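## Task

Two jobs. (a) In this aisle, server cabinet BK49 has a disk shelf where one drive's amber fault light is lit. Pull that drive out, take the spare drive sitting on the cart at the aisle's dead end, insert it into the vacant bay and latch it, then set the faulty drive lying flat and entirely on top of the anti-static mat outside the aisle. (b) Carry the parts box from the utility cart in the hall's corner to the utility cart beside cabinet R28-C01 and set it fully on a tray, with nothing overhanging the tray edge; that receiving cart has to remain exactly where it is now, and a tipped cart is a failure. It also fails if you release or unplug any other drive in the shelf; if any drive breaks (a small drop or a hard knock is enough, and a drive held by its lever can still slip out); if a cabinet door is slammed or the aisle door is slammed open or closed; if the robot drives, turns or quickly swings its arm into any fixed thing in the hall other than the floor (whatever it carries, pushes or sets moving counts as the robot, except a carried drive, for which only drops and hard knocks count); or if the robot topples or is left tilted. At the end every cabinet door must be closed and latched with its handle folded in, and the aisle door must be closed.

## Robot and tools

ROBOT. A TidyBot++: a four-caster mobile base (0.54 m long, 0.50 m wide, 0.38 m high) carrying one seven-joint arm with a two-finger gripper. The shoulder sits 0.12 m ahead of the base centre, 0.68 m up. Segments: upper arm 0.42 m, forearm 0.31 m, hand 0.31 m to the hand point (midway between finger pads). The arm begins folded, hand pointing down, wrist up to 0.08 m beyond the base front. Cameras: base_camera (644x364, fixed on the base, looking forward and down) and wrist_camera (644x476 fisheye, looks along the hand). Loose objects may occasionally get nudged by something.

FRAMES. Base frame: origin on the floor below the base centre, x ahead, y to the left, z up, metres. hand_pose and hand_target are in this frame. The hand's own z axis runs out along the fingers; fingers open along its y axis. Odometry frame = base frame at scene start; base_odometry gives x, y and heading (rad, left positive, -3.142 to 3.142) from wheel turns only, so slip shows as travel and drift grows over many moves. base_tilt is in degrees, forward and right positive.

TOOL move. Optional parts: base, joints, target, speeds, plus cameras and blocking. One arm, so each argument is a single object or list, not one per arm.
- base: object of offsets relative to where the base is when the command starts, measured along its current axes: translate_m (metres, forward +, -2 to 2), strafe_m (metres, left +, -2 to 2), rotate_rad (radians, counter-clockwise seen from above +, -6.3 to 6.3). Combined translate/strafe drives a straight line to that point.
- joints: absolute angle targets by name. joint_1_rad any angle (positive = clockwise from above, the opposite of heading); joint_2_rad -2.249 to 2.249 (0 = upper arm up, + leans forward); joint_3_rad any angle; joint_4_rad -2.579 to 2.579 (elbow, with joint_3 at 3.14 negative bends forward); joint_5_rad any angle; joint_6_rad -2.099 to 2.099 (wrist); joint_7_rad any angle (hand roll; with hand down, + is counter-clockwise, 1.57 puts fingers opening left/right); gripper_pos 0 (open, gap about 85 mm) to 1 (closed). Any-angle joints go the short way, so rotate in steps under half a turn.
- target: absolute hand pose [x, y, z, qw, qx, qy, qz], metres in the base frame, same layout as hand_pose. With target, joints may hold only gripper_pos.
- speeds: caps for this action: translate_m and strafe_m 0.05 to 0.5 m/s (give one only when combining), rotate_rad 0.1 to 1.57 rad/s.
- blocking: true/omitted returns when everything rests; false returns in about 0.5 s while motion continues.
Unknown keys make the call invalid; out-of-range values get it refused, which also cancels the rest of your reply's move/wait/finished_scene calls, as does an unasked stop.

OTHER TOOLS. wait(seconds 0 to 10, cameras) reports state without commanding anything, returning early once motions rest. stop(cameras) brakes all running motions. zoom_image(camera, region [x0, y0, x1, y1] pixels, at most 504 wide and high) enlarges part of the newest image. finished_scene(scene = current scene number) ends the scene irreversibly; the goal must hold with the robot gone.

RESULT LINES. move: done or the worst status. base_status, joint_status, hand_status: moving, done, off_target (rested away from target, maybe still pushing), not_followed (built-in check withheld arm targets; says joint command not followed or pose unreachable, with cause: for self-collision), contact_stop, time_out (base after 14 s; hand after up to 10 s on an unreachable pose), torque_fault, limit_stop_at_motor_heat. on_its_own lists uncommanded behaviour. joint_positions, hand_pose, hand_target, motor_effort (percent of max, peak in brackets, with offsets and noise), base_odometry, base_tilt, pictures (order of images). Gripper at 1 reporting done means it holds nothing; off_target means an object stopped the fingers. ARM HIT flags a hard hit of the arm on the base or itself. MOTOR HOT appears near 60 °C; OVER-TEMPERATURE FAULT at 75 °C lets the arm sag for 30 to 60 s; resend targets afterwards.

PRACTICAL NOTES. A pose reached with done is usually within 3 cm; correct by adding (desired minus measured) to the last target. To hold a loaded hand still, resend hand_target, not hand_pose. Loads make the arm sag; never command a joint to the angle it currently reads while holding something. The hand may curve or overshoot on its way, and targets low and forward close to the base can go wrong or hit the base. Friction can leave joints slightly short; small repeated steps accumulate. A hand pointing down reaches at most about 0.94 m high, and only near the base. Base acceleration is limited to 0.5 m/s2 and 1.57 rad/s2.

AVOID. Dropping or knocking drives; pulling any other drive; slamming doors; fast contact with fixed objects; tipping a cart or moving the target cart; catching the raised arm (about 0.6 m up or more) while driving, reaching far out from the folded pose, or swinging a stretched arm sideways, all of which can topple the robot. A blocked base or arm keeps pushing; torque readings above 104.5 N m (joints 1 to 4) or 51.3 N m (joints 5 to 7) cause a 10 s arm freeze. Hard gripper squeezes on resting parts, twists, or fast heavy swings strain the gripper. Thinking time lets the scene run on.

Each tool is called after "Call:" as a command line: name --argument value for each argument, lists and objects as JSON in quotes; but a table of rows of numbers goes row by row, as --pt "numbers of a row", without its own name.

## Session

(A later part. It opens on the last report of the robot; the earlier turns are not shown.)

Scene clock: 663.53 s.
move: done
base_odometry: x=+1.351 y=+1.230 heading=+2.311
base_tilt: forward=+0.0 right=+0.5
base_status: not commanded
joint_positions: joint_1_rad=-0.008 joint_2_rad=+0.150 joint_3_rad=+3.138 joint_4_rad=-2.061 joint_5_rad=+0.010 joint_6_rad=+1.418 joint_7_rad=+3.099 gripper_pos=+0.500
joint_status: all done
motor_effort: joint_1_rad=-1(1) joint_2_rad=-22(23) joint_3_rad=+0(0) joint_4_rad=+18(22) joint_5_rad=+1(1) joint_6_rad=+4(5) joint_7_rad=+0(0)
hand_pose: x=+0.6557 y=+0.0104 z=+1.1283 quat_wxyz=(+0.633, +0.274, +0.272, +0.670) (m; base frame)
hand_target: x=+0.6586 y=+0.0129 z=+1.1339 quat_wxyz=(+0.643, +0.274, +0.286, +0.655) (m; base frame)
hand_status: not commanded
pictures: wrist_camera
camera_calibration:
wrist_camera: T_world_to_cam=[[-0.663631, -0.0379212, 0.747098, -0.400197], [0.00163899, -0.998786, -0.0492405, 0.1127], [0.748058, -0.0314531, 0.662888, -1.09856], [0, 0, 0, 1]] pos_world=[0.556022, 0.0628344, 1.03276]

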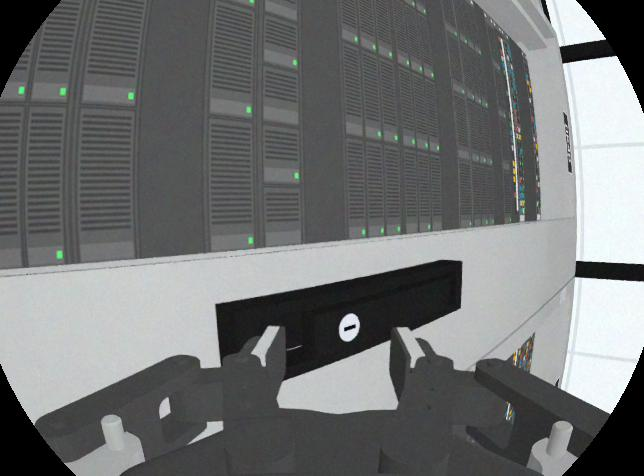

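Call:
move --joints '{"joint_2_rad": 0.117}' --cameras '["wrist_camera"]'

Call:
zoom_image --camera "wrist_camera" --region '[200, 250, 420, 400]'

Scene clock: 672.80 s.
move: done
base_odometry: x=+1.351 y=+1.230 heading=+2.311
base_tilt: forward=+0.0 right=+0.5
base_status: not commanded
joint_positions: joint_1_rad=-0.008 joint_2_rad=+0.145 joint_3_rad=+3.138 joint_4_rad=-2.061 joint_5_rad=+0.010 joint_6_rad=+1.415 joint_7_rad=+3.099 gripper_pos=+0.500
joint_status: all done
motor_effort: joint_1_rad=+0(1) joint_2_rad=-23(24) joint_3_rad=+0(0) joint_4_rad=+17(18) joint_5_rad=+1(1) joint_6_rad=+5(5) joint_7_rad=+0(0)
hand_pose: x=+0.6539 y=+0.0104 z=+1.1308 quat_wxyz=(+0.634, +0.273, +0.271, +0.671) (m; base frame)
hand_target: x=+0.6527 y=+0.0128 z=+1.1409 quat_wxyz=(+0.645, +0.270, +0.282, +0.657) (m; base frame)
hand_status: not commanded
pictures: wrist_camera
camera_calibration:
wrist_camera: T_world_to_cam=[[-0.665906, -0.0379133, 0.745071, -0.399542], [0.00178433, -0.998786, -0.0492289, 0.112719], [0.746033, -0.0314524, 0.665165, -1.10006], [0, 0, 0, 1]] pos_world=[0.554425, 0.0628344, 1.03496]

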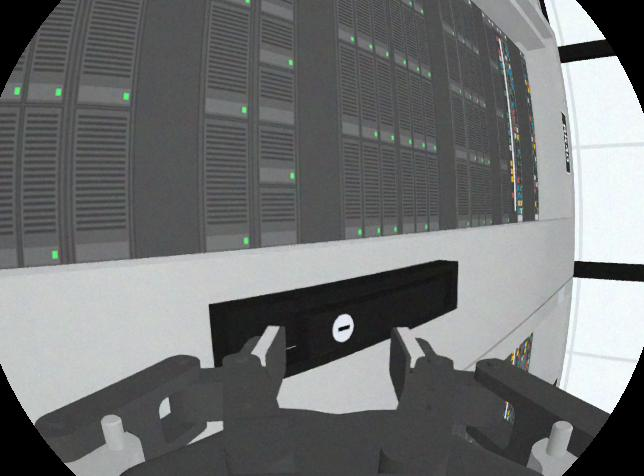

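Scaled by 2.291.

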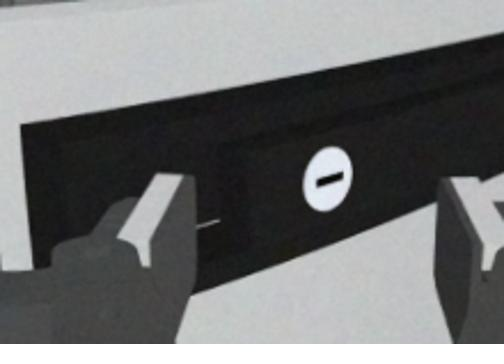

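Call:
move --joints '{"joint_4_rad": -2.015, "joint_6_rad": 1.332}' --cameras '["wrist_camera"]'

Call:
zoom_image --camera "wrist_camera" --region '[200, 250, 420, 400]'

Scene clock: 685.73 s.
move: done
base_odometry: x=+1.351 y=+1.230 heading=+2.311
base_tilt: forward=-0.1 right=+0.5
base_status: not commanded
joint_positions: joint_1_rad=-0.008 joint_2_rad=+0.144 joint_3_rad=+3.138 joint_4_rad=-2.029 joint_5_rad=+0.010 joint_6_rad=+1.387 joint_7_rad=+3.099 gripper_pos=+0.500
joint_status: all done
motor_effort: joint_1_rad=-1(1) joint_2_rad=-23(23) joint_3_rad=+0(0) joint_4_rad=+17(19) joint_5_rad=+1(1) joint_6_rad=+5(6) joint_7_rad=+0(0)
hand_pose: x=+0.6586 y=+0.0104 z=+1.1399 quat_wxyz=(+0.634, +0.272, +0.270, +0.671) (m; base frame)
hand_target: x=+0.6574 y=+0.0129 z=+1.1493 quat_wxyz=(+0.645, +0.269, +0.281, +0.657) (m; base frame)
hand_status: not commanded
pictures: wrist_camera
camera_calibration:
wrist_camera: T_world_to_cam=[[-0.669018, -0.0376623, 0.742291, -0.397855], [0.0017477, -0.998792, -0.0491014, 0.113021], [0.743244, -0.0315525, 0.668276, -1.11134], [0, 0, 0, 1]] pos_world=[0.559629, 0.0628344, 1.04356]

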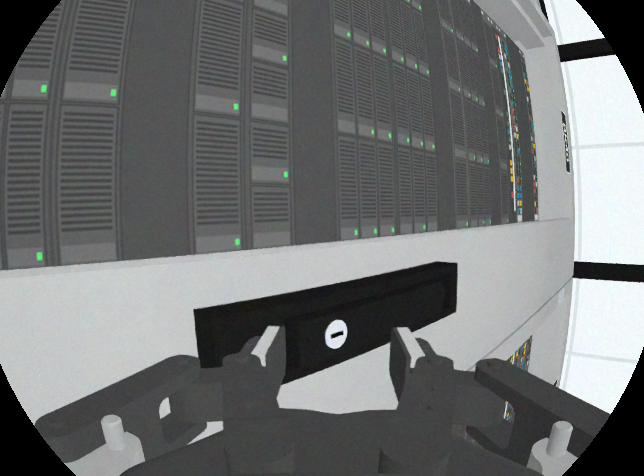

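Scaled by 2.291.

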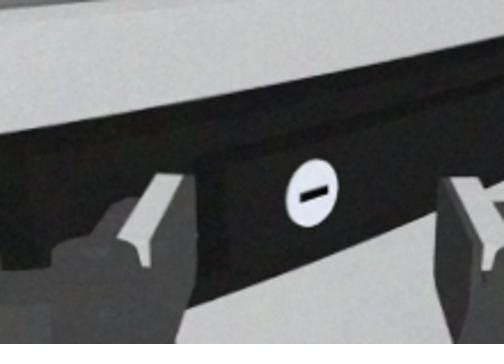

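Call:
move --joints '{"joint_4_rad": -1.985, "joint_6_rad": 1.303}' --cameras '["wrist_camera"]'

Call:
zoom_image --camera "wrist_camera" --region '[200, 250, 420, 400]'

Scene clock: 694.90 s.
move: done
base_odometry: x=+1.351 y=+1.230 heading=+2.311
base_tilt: forward=-0.1 right=+0.5
base_status: not commanded
joint_positions: joint_1_rad=-0.008 joint_2_rad=+0.144 joint_3_rad=+3.138 joint_4_rad=-2.004 joint_5_rad=+0.010 joint_6_rad=+1.353 joint_7_rad=+3.099 gripper_pos=+0.500
joint_status: all done
motor_effort: joint_1_rad=+0(1) joint_2_rad=-24(26) joint_3_rad=+0(0) joint_4_rad=+18(21) joint_5_rad=+1(1) joint_6_rad=+5(7) joint_7_rad=+0(0)
hand_pose: x=+0.6647 y=+0.0104 z=+1.1448 quat_wxyz=(+0.633, +0.275, +0.273, +0.670) (m; base frame)
hand_target: x=+0.6621 y=+0.0129 z=+1.1575 quat_wxyz=(+0.646, +0.269, +0.281, +0.657) (m; base frame)
hand_status: not commanded
pictures: wrist_camera
camera_calibration:
wrist_camera: T_world_to_cam=[[-0.662903, -0.037249, 0.747778, -0.407785], [0.000997101, -0.998805, -0.0488694, 0.113573], [0.748705, -0.0316501, 0.662148, -1.11573], [0, 0, 0, 1]] pos_world=[0.564919, 0.0629342, 1.04926]

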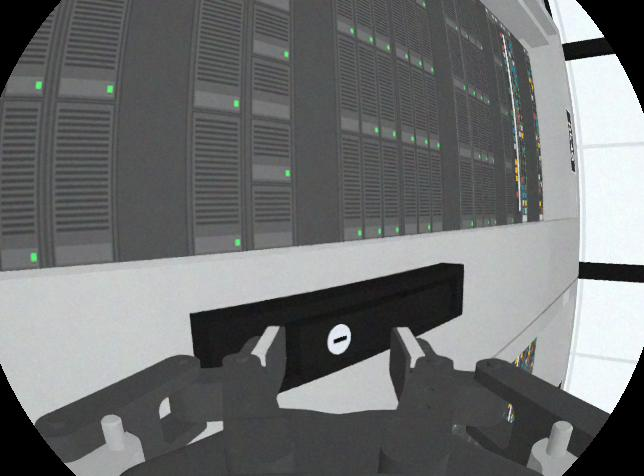

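Scaled by 2.291.

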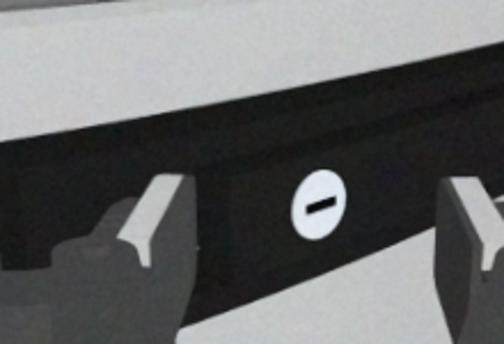

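Call:
move --base '{"translate_m": -0.01}' --speeds '{"translate_m": 0.05}' --cameras '["wrist_camera"]'

Call:
zoom_image --camera "wrist_camera" --region '[200, 250, 420, 400]'

Scene clock: 706.80 s.
move: done
base_odometry: x=+1.357 y=+1.223 heading=+2.311
base_tilt: forward=-0.1 right=+0.5
base_status: done
joint_positions: joint_1_rad=-0.008 joint_2_rad=+0.142 joint_3_rad=+3.138 joint_4_rad=-2.003 joint_5_rad=+0.010 joint_6_rad=+1.348 joint_7_rad=+3.099 gripper_pos=+0.500
joint_status: not commanded
motor_effort: joint_1_rad=-1(2) joint_2_rad=-26(28) joint_3_rad=+0(1) joint_4_rad=+20(22) joint_5_rad=+1(1) joint_6_rad=+7(7) joint_7_rad=+0(0)
hand_pose: x=+0.6650 y=+0.0104 z=+1.1449 quat_wxyz=(+0.633, +0.275, +0.274, +0.670) (m; base frame)
hand_target: x=+0.6621 y=+0.0129 z=+1.1575 quat_wxyz=(+0.646, +0.269, +0.281, +0.657) (m; base frame)
hand_status: not commanded
pictures: wrist_camera
camera_calibration:
wrist_camera: T_world_to_cam=[[-0.660829, -0.0372509, 0.749612, -0.411117], [0.000937441, -0.998808, -0.0488079, 0.113561], [0.750536, -0.031551, 0.660076, -1.11494], [0, 0, 0, 1]] pos_world=[0.565016, 0.0629341, 1.04966]

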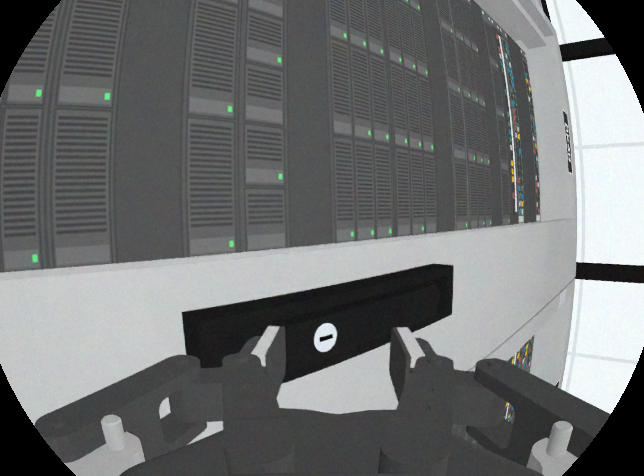

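Scaled by 2.291.

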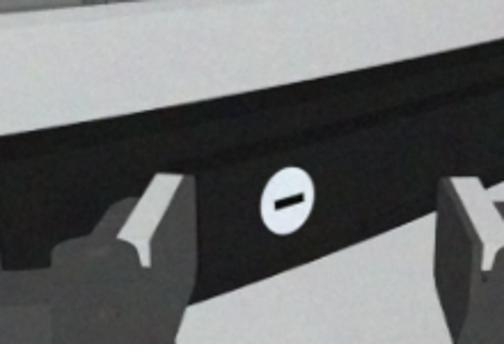

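Call:
move --base '{"translate_m": -0.01}' --speeds '{"translate_m": 0.05}' --cameras '["wrist_camera"]'

Call:
zoom_image --camera "wrist_camera" --region '[200, 250, 420, 400]'

Scene clock: 721.60 s.
move: done
base_odometry: x=+1.364 y=+1.215 heading=+2.311
base_tilt: forward=+0.0 right=+0.5
base_status: done
joint_positions: joint_1_rad=-0.008 joint_2_rad=+0.134 joint_3_rad=+3.138 joint_4_rad=-2.000 joint_5_rad=+0.010 joint_6_rad=+1.348 joint_7_rad=+3.099 gripper_pos=+0.500
joint_status: not commanded
motor_effort: joint_1_rad=+0(1) joint_2_rad=-24(28) joint_3_rad=+0(0) joint_4_rad=+19(19) joint_5_rad=+1(1) joint_6_rad=+5(6) joint_7_rad=+0(0)
hand_pose: x=+0.6612 y=+0.0104 z=+1.1508 quat_wxyz=(+0.635, +0.272, +0.270, +0.671) (m; base frame)
hand_target: x=+0.6621 y=+0.0129 z=+1.1575 quat_wxyz=(+0.646, +0.269, +0.281, +0.657) (m; base frame)
hand_status: not commanded
pictures: wrist_camera
camera_calibration:
wrist_camera: T_world_to_cam=[[-0.669024, -0.0373134, 0.742304, -0.404237], [0.00144049, -0.998802, -0.0489085, 0.113621], [0.74324, -0.0316517, 0.668276, -1.12055], [0, 0, 0, 1]] pos_world=[0.562229, 0.0629343, 1.05446]

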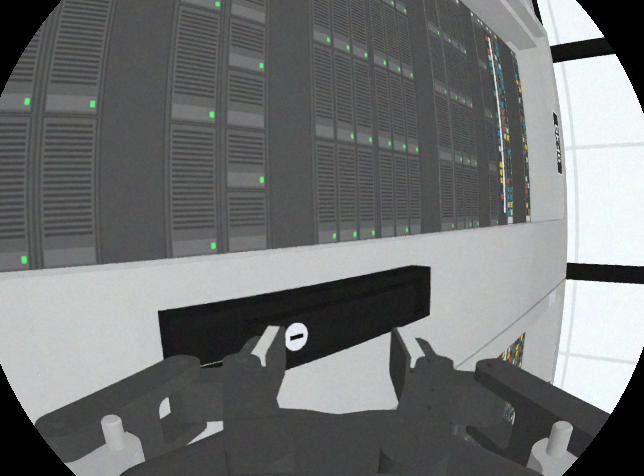

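Scaled by 2.291.

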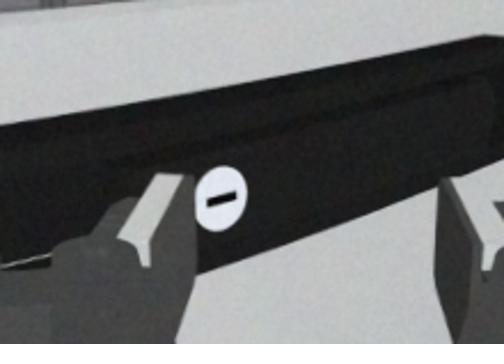

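Call:
move --base '{"translate_m": -0.04}' --speeds '{"translate_m": 0.08}' --cameras '["wrist_camera"]'

Call:
move --joints '{"joint_2_rad": 0.169, "joint_4_rad": -2.085, "joint_6_rad": 1.487}' --cameras '[]'

Call:
move --base '{"translate_m": 0.06}' --speeds '{"translate_m": 0.06}' --cameras '["wrist_camera"]'

Call:
zoom_image --camera "wrist_camera" --region '[200, 250, 420, 400]'

Scene clock: 797.23 s.
move: done
base_odometry: x=+1.391 y=+1.186 heading=+2.311
base_tilt: forward=-0.1 right=+0.6
base_status: done
joint_positions: joint_1_rad=-0.008 joint_2_rad=+0.131 joint_3_rad=+3.138 joint_4_rad=-2.000 joint_5_rad=+0.010 joint_6_rad=+1.347 joint_7_rad=+3.099 gripper_pos=+0.500
joint_status: not commanded
motor_effort: joint_1_rad=+0(2) joint_2_rad=-23(27) joint_3_rad=+0(1) joint_4_rad=+18(19) joint_5_rad=+1(1) joint_6_rad=+5(6) joint_7_rad=+0(1)
hand_pose: x=+0.6597 y=+0.0104 z=+1.1526 quat_wxyz=(+0.635, +0.271, +0.269, +0.672) (m; base frame)
hand_target: x=+0.6621 y=+0.0129 z=+1.1575 quat_wxyz=(+0.646, +0.269, +0.281, +0.657) (m; base frame)
hand_status: not commanded
pictures: wrist_camera
camera_calibration:
wrist_camera: T_world_to_cam=[[-0.671387, -0.0373689, 0.740164, -0.40256], [0.00163441, -0.9988, -0.0489442, 0.113625], [0.741105, -0.0316508, 0.670643, -1.12196], [0, 0, 0, 1]] pos_world=[0.561032, 0.0629343, 1.05596]

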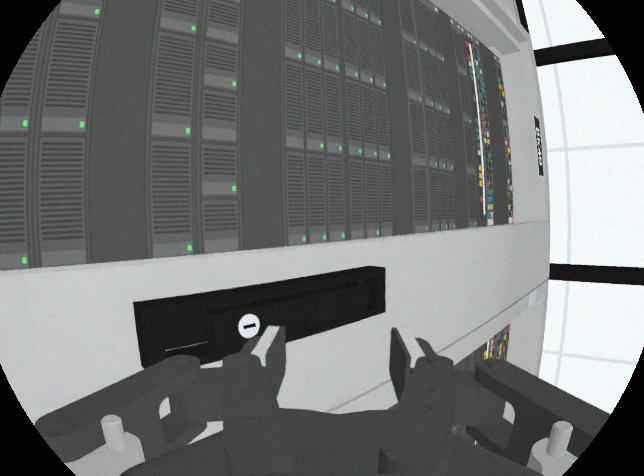

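Scene clock: 798.20 s.
move: done
base_odometry: x=+1.391 y=+1.186 heading=+2.311
base_tilt: forward=+0.0 right=+0.5
base_status: not commanded
joint_positions: joint_1_rad=-0.008 joint_2_rad=+0.157 joint_3_rad=+3.138 joint_4_rad=-2.069 joint_5_rad=+0.010 joint_6_rad=+1.433 joint_7_rad=+3.099 gripper_pos=+0.500
joint_status: all done
motor_effort: joint_1_rad=+0(1) joint_2_rad=-23(25) joint_3_rad=+0(0) joint_4_rad=+18(19) joint_5_rad=+1(1) joint_6_rad=+5(6) joint_7_rad=+0(0)
hand_pose: x=+0.6554 y=+0.0104 z=+1.1246 quat_wxyz=(+0.633, +0.274, +0.272, +0.671) (m; base frame)
hand_target: x=+0.6495 y=+0.0128 z=+1.1222 quat_wxyz=(+0.649, +0.259, +0.270, +0.662) (m; base frame)
hand_status: not commanded
pictures: none
No camera images: "cameras" was empty.

Scene clock: 799.63 s.
move: done
base_odometry: x=+1.351 y=+1.230 heading=+2.311
base_tilt: forward=-0.1 right=+0.5
base_status: done
joint_positions: joint_1_rad=-0.008 joint_2_rad=+0.160 joint_3_rad=+3.138 joint_4_rad=-2.076 joint_5_rad=+0.010 joint_6_rad=+1.445 joint_7_rad=+3.099 gripper_pos=+0.500
joint_status: not commanded
motor_effort: joint_1_rad=+0(1) joint_2_rad=-22(26) joint_3_rad=+0(1) joint_4_rad=+17(21) joint_5_rad=+1(1) joint_6_rad=+5(6) joint_7_rad=+0(0)
hand_pose: x=+0.6544 y=+0.0104 z=+1.1223 quat_wxyz=(+0.634, +0.273, +0.271, +0.671) (m; base frame)
hand_target: x=+0.6495 y=+0.0128 z=+1.1222 quat_wxyz=(+0.649, +0.259, +0.270, +0.662) (m; base frame)
hand_status: not commanded
pictures: wrist_camera
camera_calibration:
wrist_camera: T_world_to_cam=[[-0.666171, -0.0381119, 0.744825, -0.392395], [0.0019349, -0.998778, -0.0493758, 0.112366], [0.745797, -0.0314516, 0.665431, -1.095], [0, 0, 0, 1]] pos_world=[0.555026, 0.0628345, 1.02646]

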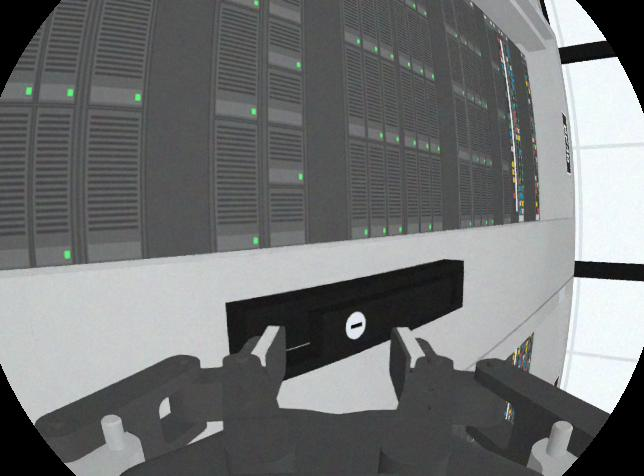

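Scaled by 2.291.

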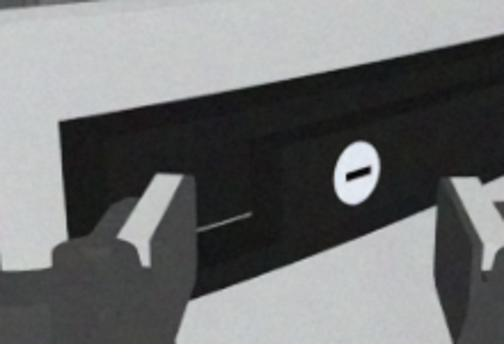

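Call:
move --joints '{"joint_2_rad": 0.114, "joint_4_rad": -2.085, "joint_6_rad": 1.378}' --cameras '["wrist_camera"]'

Call:
zoom_image --camera "wrist_camera" --region '[200, 250, 420, 400]'

Scene clock: 823.20 s.
move: done
base_odometry: x=+1.351 y=+1.230 heading=+2.311
base_tilt: forward=-0.1 right=+0.5
base_status: not commanded
joint_positions: joint_1_rad=-0.008 joint_2_rad=+0.135 joint_3_rad=+3.138 joint_4_rad=-2.076 joint_5_rad=+0.010 joint_6_rad=+1.404 joint_7_rad=+3.099 gripper_pos=+0.500
joint_status: all done
motor_effort: joint_1_rad=+0(1) joint_2_rad=-22(24) joint_3_rad=+0(0) joint_4_rad=+18(19) joint_5_rad=+1(1) joint_6_rad=+5(6) joint_7_rad=+0(0)
hand_pose: x=+0.6526 y=+0.0104 z=+1.1261 quat_wxyz=(+0.632, +0.279, +0.277, +0.668) (m; base frame)
hand_target: x=+0.6489 y=+0.0128 z=+1.1272 quat_wxyz=(+0.642, +0.276, +0.288, +0.654) (m; base frame)
hand_status: not commanded
pictures: wrist_camera
camera_calibration:
wrist_camera: T_world_to_cam=[[-0.653133, -0.0375845, 0.75631, -0.417778], [0.000808104, -0.998802, -0.0489372, 0.11281], [0.757242, -0.0313513, 0.652381, -1.0889], [0, 0, 0, 1]] pos_world=[0.551606, 0.0628341, 1.03187]

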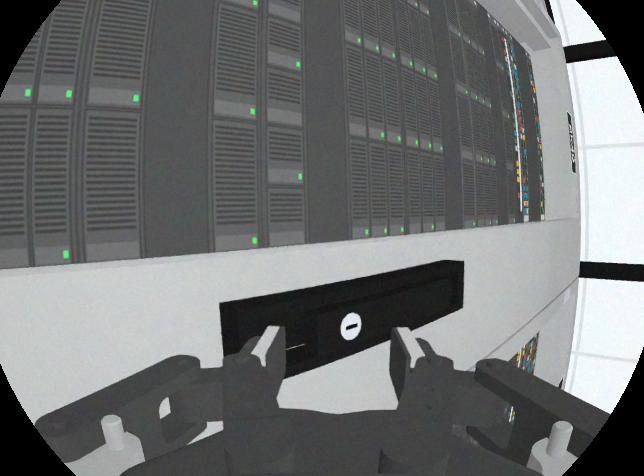

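Scaled by 2.291.

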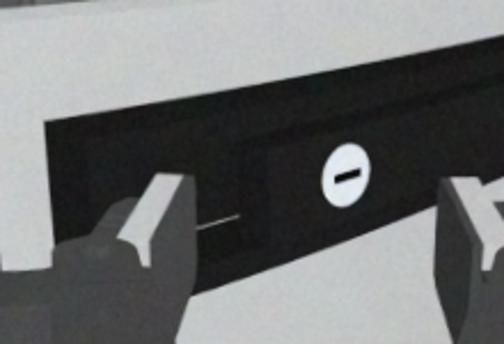

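Call:
move --joints '{"joint_2_rad": 0.16, "joint_4_rad": -2.002, "joint_6_rad": 1.32}' --cameras '["wrist_camera"]'

Call:
zoom_image --camera "wrist_camera" --region '[200, 250, 420, 400]'

Scene clock: 845.53 s.
move: done
base_odometry: x=+1.351 y=+1.230 heading=+2.311
base_tilt: forward=+0.0 right=+0.5
base_status: not commanded
joint_positions: joint_1_rad=-0.008 joint_2_rad=+0.145 joint_3_rad=+3.138 joint_4_rad=-2.014 joint_5_rad=+0.010 joint_6_rad=+1.374 joint_7_rad=+3.099 gripper_pos=+0.500
joint_status: all done
motor_effort: joint_1_rad=+0(1) joint_2_rad=-23(24) joint_3_rad=+0(1) joint_4_rad=+18(19) joint_5_rad=+1(1) joint_6_rad=+5(6) joint_7_rad=+0(0)
hand_pose: x=+0.6614 y=+0.0104 z=+1.1435 quat_wxyz=(+0.635, +0.272, +0.270, +0.671) (m; base frame)
hand_target: x=+0.6791 y=+0.0132 z=+1.1293 quat_wxyz=(+0.639, +0.283, +0.295, +0.651) (m; base frame)
hand_status: not commanded
pictures: wrist_camera
camera_calibration:
wrist_camera: T_world_to_cam=[[-0.669494, -0.0374315, 0.741873, -0.397893], [0.00162547, -0.998801, -0.048928, 0.11318], [0.742815, -0.0315511, 0.668753, -1.11616], [0, 0, 0, 1]] pos_world=[0.56253, 0.0629342, 1.04716]

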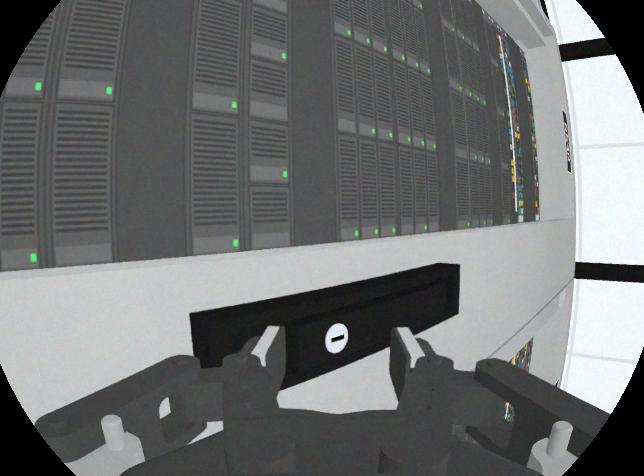

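Scaled by 2.291.

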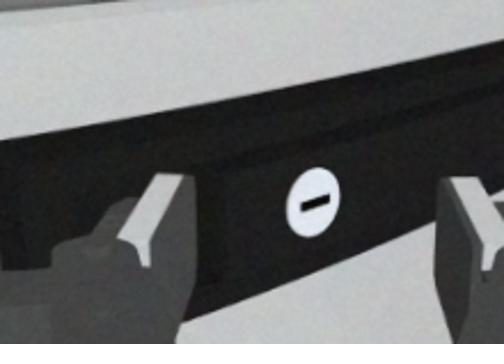

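Call:
move --joints '{"joint_2_rad": 0.174, "joint_4_rad": -1.975, "joint_6_rad": 1.30}' --cameras '["wrist_camera"]'

Call:
zoom_image --camera "wrist_camera" --region '[200, 250, 420, 400]'

Scene clock: 861.97 s.
move: done
base_odometry: x=+1.351 y=+1.230 heading=+2.311
base_tilt: forward=+0.0 right=+0.5
base_status: not commanded
joint_positions: joint_1_rad=-0.008 joint_2_rad=+0.155 joint_3_rad=+3.138 joint_4_rad=-1.988 joint_5_rad=+0.010 joint_6_rad=+1.356 joint_7_rad=+3.099 gripper_pos=+0.500
joint_status: all done
motor_effort: joint_1_rad=+0(1) joint_2_rad=-24(25) joint_3_rad=+0(0) joint_4_rad=+18(20) joint_5_rad=+1(1) joint_6_rad=+5(6) joint_7_rad=+0(0)
hand_pose: x=+0.6686 y=+0.0105 z=+1.1469 quat_wxyz=(+0.634, +0.272, +0.270, +0.671) (m; base frame)
hand_target: x=+0.6886 y=+0.0133 z=+1.1301 quat_wxyz=(+0.638, +0.285, +0.297, +0.650) (m; base frame)
hand_status: not commanded
pictures: wrist_camera
camera_calibration:
wrist_camera: T_world_to_cam=[[-0.668499, -0.0373307, 0.742776, -0.397322], [0.0014182, -0.998802, -0.0489218, 0.113551], [0.743712, -0.0316508, 0.667751, -1.12315], [0, 0, 0, 1]] pos_world=[0.569528, 0.0630343, 1.05066]

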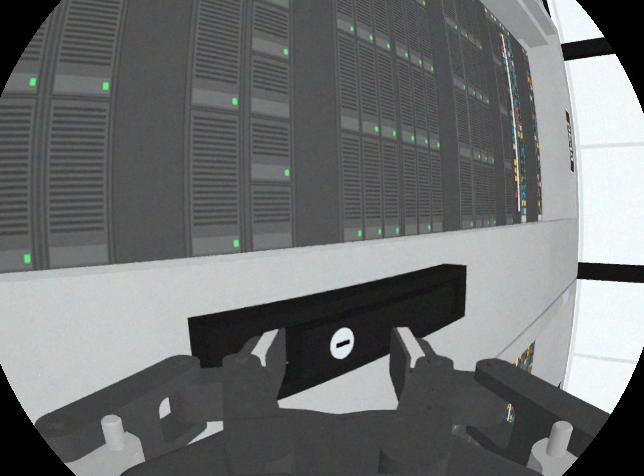

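Scaled by 2.291.

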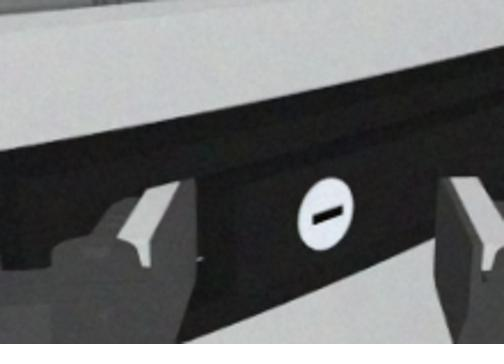

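Call:
move --joints '{"joint_2_rad": 0.181, "joint_4_rad": -1.945, "joint_6_rad": 1.278}' --cameras '["wrist_camera"]'

Call:
zoom_image --camera "wrist_camera" --region '[200, 250, 420, 400]'

Scene clock: 875.13 s.
move: done
base_odometry: x=+1.351 y=+1.230 heading=+2.311
base_tilt: forward=+0.0 right=+0.5
base_status: not commanded
joint_positions: joint_1_rad=-0.008 joint_2_rad=+0.159 joint_3_rad=+3.138 joint_4_rad=-1.968 joint_5_rad=+0.010 joint_6_rad=+1.341 joint_7_rad=+3.099 gripper_pos=+0.500
joint_status: all done
motor_effort: joint_1_rad=+0(1) joint_2_rad=-20(24) joint_3_rad=+0(1) joint_4_rad=+22(23) joint_5_rad=+1(2) joint_6_rad=+2(5) joint_7_rad=+0(0)
hand_pose: x=+0.6726 y=+0.0105 z=+1.1515 quat_wxyz=(+0.635, +0.272, +0.270, +0.671) (m; base frame)
hand_target: x=+0.6952 y=+0.0134 z=+1.1359 quat_wxyz=(+0.639, +0.285, +0.297, +0.650) (m; base frame)
hand_status: not commanded
pictures: wrist_camera
camera_calibration:
wrist_camera: T_world_to_cam=[[-0.669503, -0.0370155, 0.741887, -0.396355], [0.00119916, -0.99881, -0.0487523, 0.113708], [0.742809, -0.0317501, 0.668751, -1.12967], [0, 0, 0, 1]] pos_world=[0.573628, 0.0630342, 1.05506]

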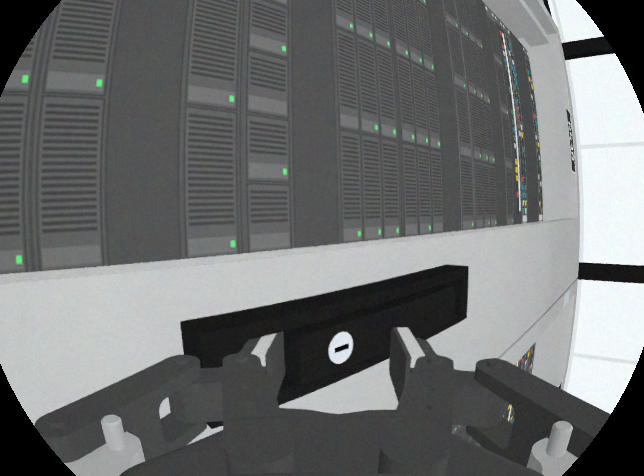

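Scaled by 2.291.

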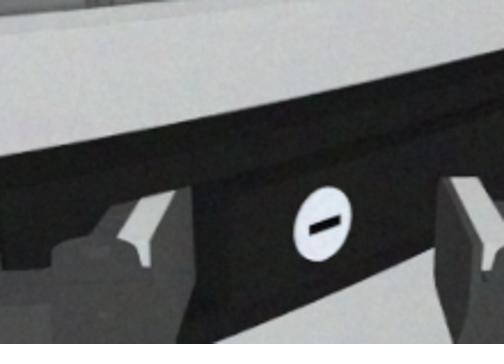

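Call:
move --base '{"translate_m": -0.008}' --speeds '{"translate_m": 0.05}' --cameras '["wrist_camera"]'

Call:
zoom_image --camera "wrist_camera" --region '[200, 250, 420, 400]'

Scene clock: 888.07 s.
move: done
base_odometry: x=+1.356 y=+1.224 heading=+2.311
base_tilt: forward=+0.0 right=+0.6
base_status: done
joint_positions: joint_1_rad=-0.008 joint_2_rad=+0.168 joint_3_rad=+3.138 joint_4_rad=-1.956 joint_5_rad=+0.010 joint_6_rad=+1.328 joint_7_rad=+3.100 gripper_pos=+0.500
joint_status: not commanded
motor_effort: joint_1_rad=-1(1) joint_2_rad=-23(26) joint_3_rad=+0(1) joint_4_rad=+18(21) joint_5_rad=+1(1) joint_6_rad=+4(5) joint_7_rad=+0(0)
hand_pose: x=+0.6793 y=+0.0106 z=+1.1491 quat_wxyz=(+0.633, +0.275, +0.273, +0.670) (m; base frame)
hand_target: x=+0.6952 y=+0.0134 z=+1.1359 quat_wxyz=(+0.639, +0.285, +0.297, +0.650) (m; base frame)
hand_status: not commanded
pictures: wrist_camera
camera_calibration:
wrist_camera: T_world_to_cam=[[-0.661631, -0.0367977, 0.748926, -0.403575], [0.000615159, -0.998821, -0.0485326, 0.113845], [0.749829, -0.0316499, 0.660874, -1.1288], [0, 0, 0, 1]] pos_world=[0.579316, 0.063134, 1.05376]

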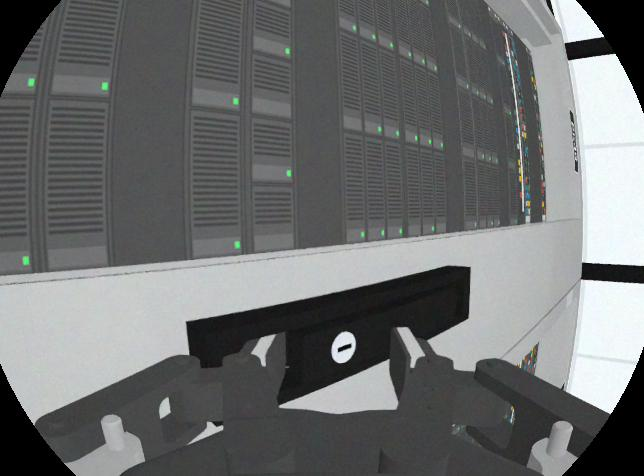

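Scaled by 2.291.

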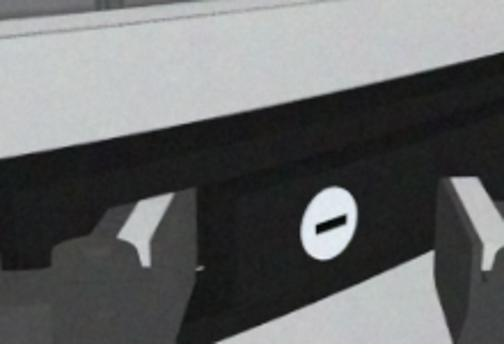

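Call:
move --base '{"translate_m": -0.01}' --speeds '{"translate_m": 0.05}' --cameras '["wrist_camera"]'

Call:
zoom_image --camera "wrist_camera" --region '[200, 250, 420, 400]'

Scene clock: 895.90 s.
move: done
base_odometry: x=+1.363 y=+1.217 heading=+2.311
base_tilt: forward=-0.1 right=+0.5
base_status: done
joint_positions: joint_1_rad=-0.008 joint_2_rad=+0.173 joint_3_rad=+3.138 joint_4_rad=-1.955 joint_5_rad=+0.010 joint_6_rad=+1.324 joint_7_rad=+3.100 gripper_pos=+0.500
joint_status: not commanded
motor_effort: joint_1_rad=+0(2) joint_2_rad=-24(30) joint_3_rad=+0(1) joint_4_rad=+18(20) joint_5_rad=+1(1) joint_6_rad=+5(6) joint_7_rad=+0(0)
hand_pose: x=+0.6825 y=+0.0107 z=+1.1456 quat_wxyz=(+0.632, +0.278, +0.276, +0.668) (m; base frame)
hand_target: x=+0.6952 y=+0.0134 z=+1.1359 quat_wxyz=(+0.639, +0.285, +0.297, +0.650) (m; base frame)
hand_status: not commanded
pictures: wrist_camera
camera_calibration:
wrist_camera: T_world_to_cam=[[-0.655235, -0.0366026, 0.754538, -0.40954], [0.000150495, -0.998832, -0.0483226, 0.113763], [0.755425, -0.0315491, 0.654475, -1.12542], [0, 0, 0, 1]] pos_world=[0.581806, 0.0631337, 1.05107]

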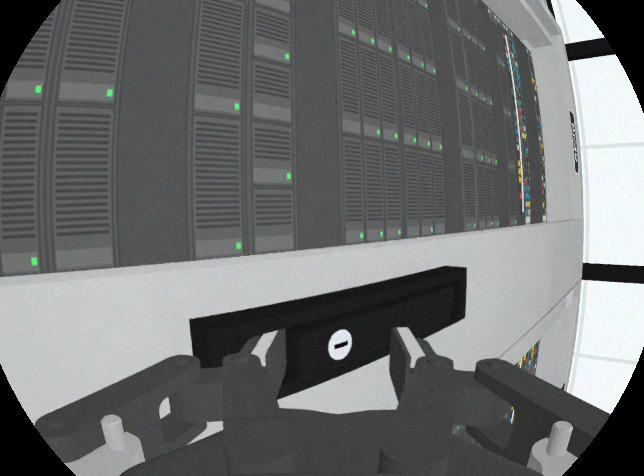

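Scaled by 2.291.

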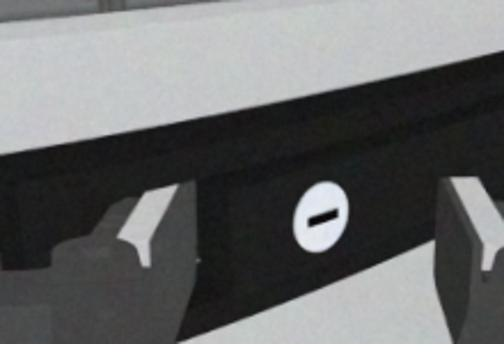

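Call:
move --base '{"translate_m": 0.01}' --speeds '{"translate_m": 0.05}' --cameras '[]'

Call:
move --joints '{"joint_2_rad": 0.143, "joint_4_rad": -1.928, "joint_6_rad": 1.25}' --cameras '["wrist_camera"]'

Call:
zoom_image --camera "wrist_camera" --region '[200, 250, 420, 400]'

Scene clock: 921.83 s.
move: done
base_odometry: x=+1.356 y=+1.224 heading=+2.311
base_tilt: forward=+0.0 right=+0.4
base_status: done
joint_positions: joint_1_rad=-0.008 joint_2_rad=+0.169 joint_3_rad=+3.138 joint_4_rad=-1.951 joint_5_rad=+0.010 joint_6_rad=+1.323 joint_7_rad=+3.100 gripper_pos=+0.500
joint_status: not commanded
motor_effort: joint_1_rad=-1(2) joint_2_rad=-21(26) joint_3_rad=+0(1) joint_4_rad=+18(20) joint_5_rad=+1(1) joint_6_rad=+3(6) joint_7_rad=+0(0)
hand_pose: x=+0.6805 y=+0.0106 z=+1.1501 quat_wxyz=(+0.633, +0.275, +0.273, +0.670) (m; base frame)
hand_target: x=+0.6952 y=+0.0134 z=+1.1359 quat_wxyz=(+0.639, +0.285, +0.297, +0.650) (m; base frame)
hand_status: not commanded
pictures: none
No camera images: "cameras" was empty.

Scene clock: 922.50 s.
move: done
base_odometry: x=+1.356 y=+1.224 heading=+2.311
base_tilt: forward=-0.1 right=+0.5
base_status: not commanded
joint_positions: joint_1_rad=-0.008 joint_2_rad=+0.160 joint_3_rad=+3.138 joint_4_rad=-1.948 joint_5_rad=+0.010 joint_6_rad=+1.302 joint_7_rad=+3.100 gripper_pos=+0.500
joint_status: all done
motor_effort: joint_1_rad=+0(2) joint_2_rad=-22(25) joint_3_rad=+0(0) joint_4_rad=+20(20) joint_5_rad=+0(1) joint_6_rad=+4(5) joint_7_rad=+0(0)
hand_pose: x=+0.6806 y=+0.0106 z=+1.1516 quat_wxyz=(+0.632, +0.278, +0.277, +0.668) (m; base frame)
hand_target: x=+0.6825 y=+0.0131 z=+1.1596 quat_wxyz=(+0.643, +0.276, +0.288, +0.654) (m; base frame)
hand_status: not commanded
pictures: wrist_camera
camera_calibration:
wrist_camera: T_world_to_cam=[[-0.653843, -0.0364416, 0.755752, -0.417698], [-0.0000437823, -0.998838, -0.0482008, 0.114047], [0.75663, -0.0315489, 0.653081, -1.12711], [0, 0, 0, 1]] pos_world=[0.579704, 0.0631336, 1.05727]

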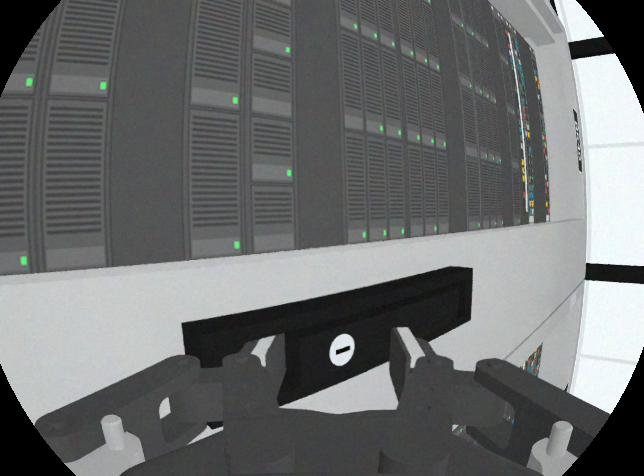

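Scaled by 2.291.

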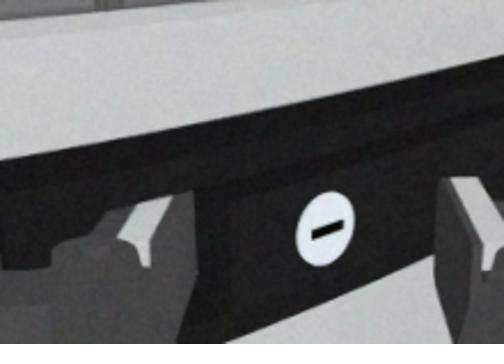

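Call:
move

Scene clock: 980.93 s.
base_odometry: x=+1.356 y=+1.224 heading=+2.311
base_tilt: forward=-0.1 right=+0.6
base_status: not commanded
joint_positions: joint_1_rad=-0.008 joint_2_rad=+0.160 joint_3_rad=+3.138 joint_4_rad=-1.948 joint_5_rad=+0.010 joint_6_rad=+1.302 joint_7_rad=+3.100 gripper_pos=+0.500
joint_status: all done
motor_effort: joint_1_rad=+0(2) joint_2_rad=-23(25) joint_3_rad=+0(0) joint_4_rad=+20(20) joint_5_rad=+1(1) joint_6_rad=+4(5) joint_7_rad=+0(0)
hand_pose: x=+0.6806 y=+0.0106 z=+1.1516 quat_wxyz=(+0.632, +0.278, +0.277, +0.668) (m; base frame)
hand_target: x=+0.6825 y=+0.0131 z=+1.1596 quat_wxyz=(+0.643, +0.276, +0.288, +0.654) (m; base frame)
hand_status: not commanded
pictures: base_camera, wrist_camera
camera_calibration:
wrist_camera: T_world_to_cam=[[-0.653843, -0.0364416, 0.755752, -0.417698], [-0.0000437823, -0.998838, -0.0482008, 0.114047], [0.75663, -0.0315489, 0.653081, -1.12711], [0, 0, 0, 1]] pos_world=[0.579704, 0.0631336, 1.05727]

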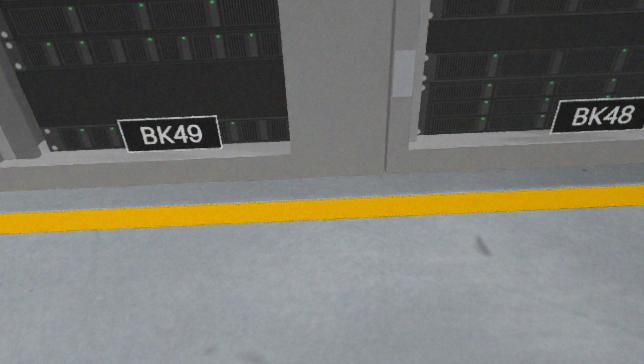

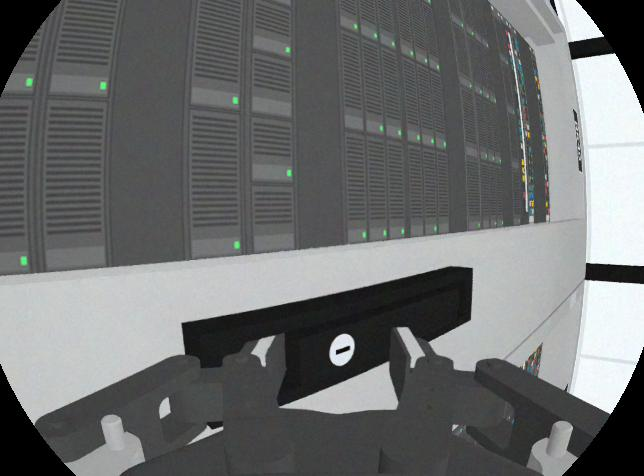

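Call:
zoom_image --camera "wrist_camera" --region '[170, 250, 490, 430]'

Call:
move --base '{"translate_m": -0.006}' --speeds '{"translate_m": 0.05}' --cameras '["wrist_camera"]'

Call:
zoom_image --camera "wrist_camera" --region '[170, 250, 490, 430]'

Scaled by 1.575.

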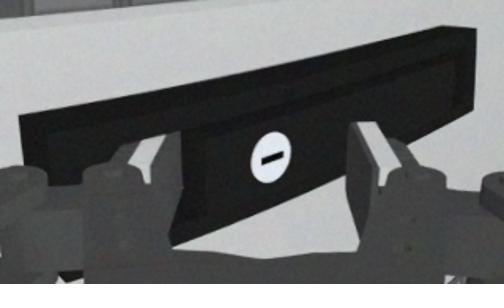

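Scene clock: 990.30 s.
move: done
base_odometry: x=+1.360 y=+1.220 heading=+2.311
base_tilt: forward=-0.1 right=+0.5
base_status: done
joint_positions: joint_1_rad=-0.008 joint_2_rad=+0.159 joint_3_rad=+3.138 joint_4_rad=-1.945 joint_5_rad=+0.010 joint_6_rad=+1.290 joint_7_rad=+3.100 gripper_pos=+0.500
joint_status: not commanded
motor_effort: joint_1_rad=+0(2) joint_2_rad=-24(31) joint_3_rad=+0(1) joint_4_rad=+19(20) joint_5_rad=+1(1) joint_6_rad=+5(8) joint_7_rad=+0(0)
hand_pose: x=+0.6824 y=+0.0107 z=+1.1511 quat_wxyz=(+0.631, +0.281, +0.279, +0.667) (m; base frame)
hand_target: x=+0.6825 y=+0.0131 z=+1.1596 quat_wxyz=(+0.643, +0.276, +0.288, +0.654) (m; base frame)
hand_status: not commanded
pictures: wrist_camera
camera_calibration:
wrist_camera: T_world_to_cam=[[-0.648465, -0.0361386, 0.760386, -0.425191], [-0.000582107, -0.998849, -0.0479683, 0.114129], [0.761244, -0.0315484, 0.647698, -1.1252], [0, 0, 0, 1]] pos_world=[0.580895, 0.0631335, 1.05757]

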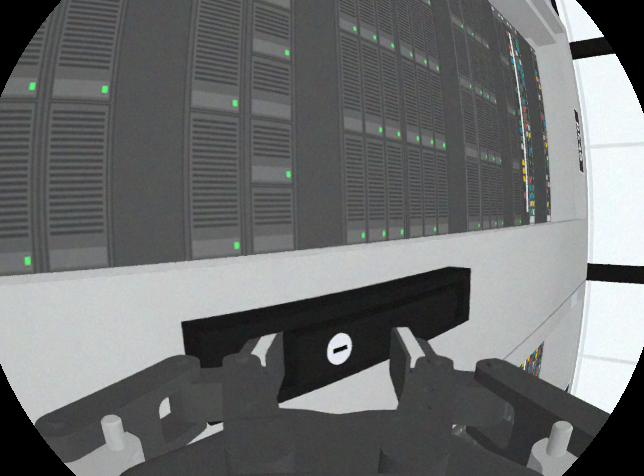

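Scaled by 1.575.

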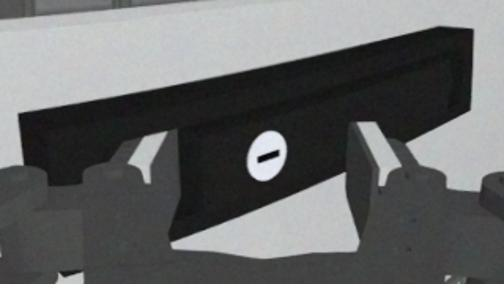

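Call:
move --base '{"translate_m": -0.006}' --speeds '{"translate_m": 0.05}' --cameras '["wrist_camera"]'

Call:
zoom_image --camera "wrist_camera" --region '[170, 250, 490, 430]'

Call:
move --base '{"translate_m": -0.006}' --speeds '{"translate_m": 0.05}' --cameras '["wrist_camera"]'

Call:
zoom_image --camera "wrist_camera" --region '[170, 250, 490, 430]'

Scene clock: 1002.57 s.
move: done
base_odometry: x=+1.365 y=+1.215 heading=+2.311
base_tilt: forward=-0.1 right=+0.5
base_status: done
joint_positions: joint_1_rad=-0.008 joint_2_rad=+0.159 joint_3_rad=+3.138 joint_4_rad=-1.945 joint_5_rad=+0.010 joint_6_rad=+1.283 joint_7_rad=+3.100 gripper_pos=+0.500
joint_status: not commanded
motor_effort: joint_1_rad=+0(1) joint_2_rad=-27(30) joint_3_rad=+0(1) joint_4_rad=+20(21) joint_5_rad=+1(1) joint_6_rad=+7(8) joint_7_rad=+0(0)
hand_pose: x=+0.6842 y=+0.0107 z=+1.1495 quat_wxyz=(+0.630, +0.283, +0.281, +0.666) (m; base frame)
hand_target: x=+0.6825 y=+0.0131 z=+1.1596 quat_wxyz=(+0.643, +0.276, +0.288, +0.654) (m; base frame)
hand_status: not commanded
pictures: wrist_camera
camera_calibration:
wrist_camera: T_world_to_cam=[[-0.64278, -0.0360628, 0.765202, -0.432128], [-0.000988173, -0.998851, -0.0479044, 0.114251], [0.76605, -0.0315481, 0.642006, -1.12217], [0, 0, 0, 1]] pos_world=[0.581987, 0.0631334, 1.05658]

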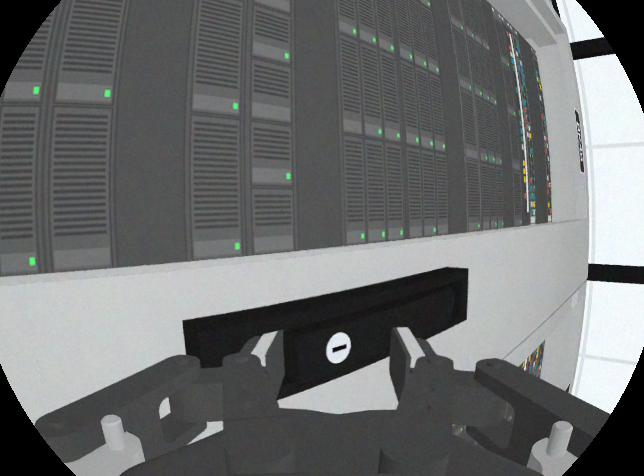

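Scaled by 1.575.

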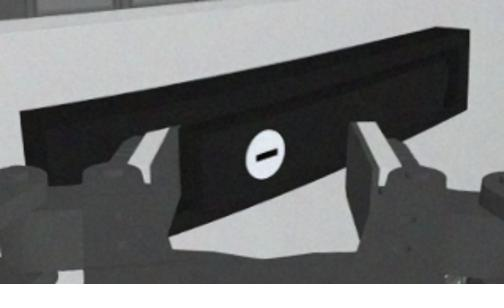

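Scene clock: 1003.10 s.
move: done
base_odometry: x=+1.369 y=+1.211 heading=+2.311
base_tilt: forward=-0.1 right=+0.5
base_status: done
joint_positions: joint_1_rad=-0.008 joint_2_rad=+0.160 joint_3_rad=+3.138 joint_4_rad=-1.945 joint_5_rad=+0.010 joint_6_rad=+1.278 joint_7_rad=+3.100 gripper_pos=+0.500
joint_status: not commanded
motor_effort: joint_1_rad=-1(3) joint_2_rad=-27(32) joint_3_rad=-1(3) joint_4_rad=+20(21) joint_5_rad=+1(3) joint_6_rad=+7(9) joint_7_rad=+0(0)
hand_pose: x=+0.6856 y=+0.0107 z=+1.1480 quat_wxyz=(+0.630, +0.285, +0.283, +0.665) (m; base frame)
hand_target: x=+0.6825 y=+0.0131 z=+1.1596 quat_wxyz=(+0.643, +0.276, +0.288, +0.654) (m; base frame)
hand_status: not commanded
pictures: wrist_camera
camera_calibration:
wrist_camera: T_world_to_cam=[[-0.638697, -0.0350809, 0.768658, -0.436882], [-0.00186945, -0.998886, -0.0471417, 0.113914], [0.769456, -0.0315462, 0.637921, -1.11988], [0, 0, 0, 1]] pos_world=[0.582879, 0.0631328, 1.05558]

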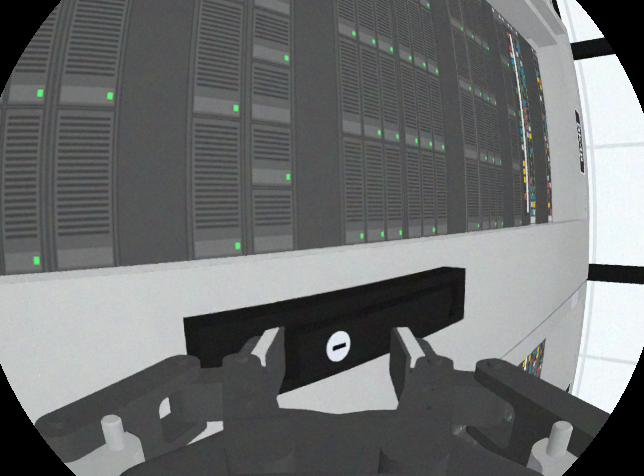

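Scaled by 1.575.

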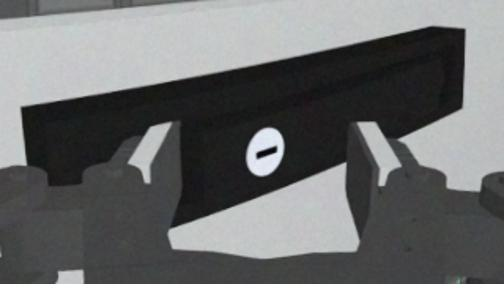

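Call:
move --base '{"translate_m": -0.008}' --speeds '{"translate_m": 0.05}' --cameras '["wrist_camera"]'

Call:
zoom_image --camera "wrist_camera" --region '[170, 250, 490, 430]'

Scene clock: 1028.10 s.
move: done
base_odometry: x=+1.374 y=+1.205 heading=+2.311
base_tilt: forward=-0.1 right=+0.5
base_status: done
joint_positions: joint_1_rad=-0.009 joint_2_rad=+0.162 joint_3_rad=+3.139 joint_4_rad=-1.945 joint_5_rad=+0.010 joint_6_rad=+1.275 joint_7_rad=+3.101 gripper_pos=+0.500
joint_status: not commanded
motor_effort: joint_1_rad=-1(5) joint_2_rad=-27(31) joint_3_rad=+0(3) joint_4_rad=+21(23) joint_5_rad=+0(4) joint_6_rad=+7(9) joint_7_rad=+0(0)
hand_pose: x=+0.6874 y=+0.0110 z=+1.1460 quat_wxyz=(+0.629, +0.287, +0.285, +0.664) (m; base frame)
hand_target: x=+0.6825 y=+0.0131 z=+1.1596 quat_wxyz=(+0.643, +0.276, +0.288, +0.654) (m; base frame)
hand_status: not commanded
pictures: wrist_camera
camera_calibration:
wrist_camera: T_world_to_cam=[[-0.634307, -0.0346399, 0.772305, -0.44141], [-0.00210817, -0.998914, -0.0465354, 0.113652], [0.773079, -0.0311459, 0.633545, -1.11751], [0, 0, 0, 1]] pos_world=[0.584173, 0.0634321, 1.05418]

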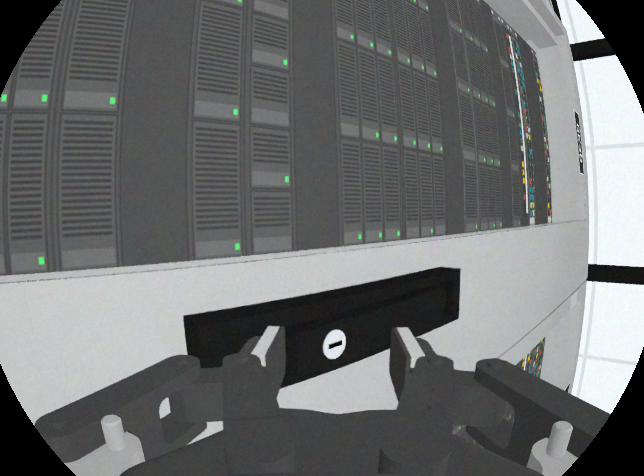

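Scaled by 1.575.

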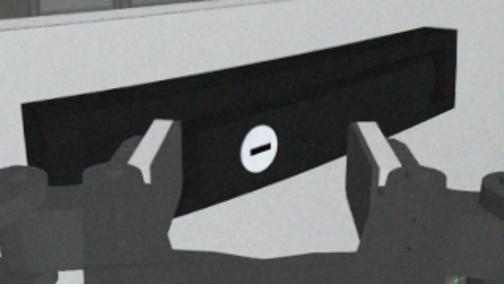

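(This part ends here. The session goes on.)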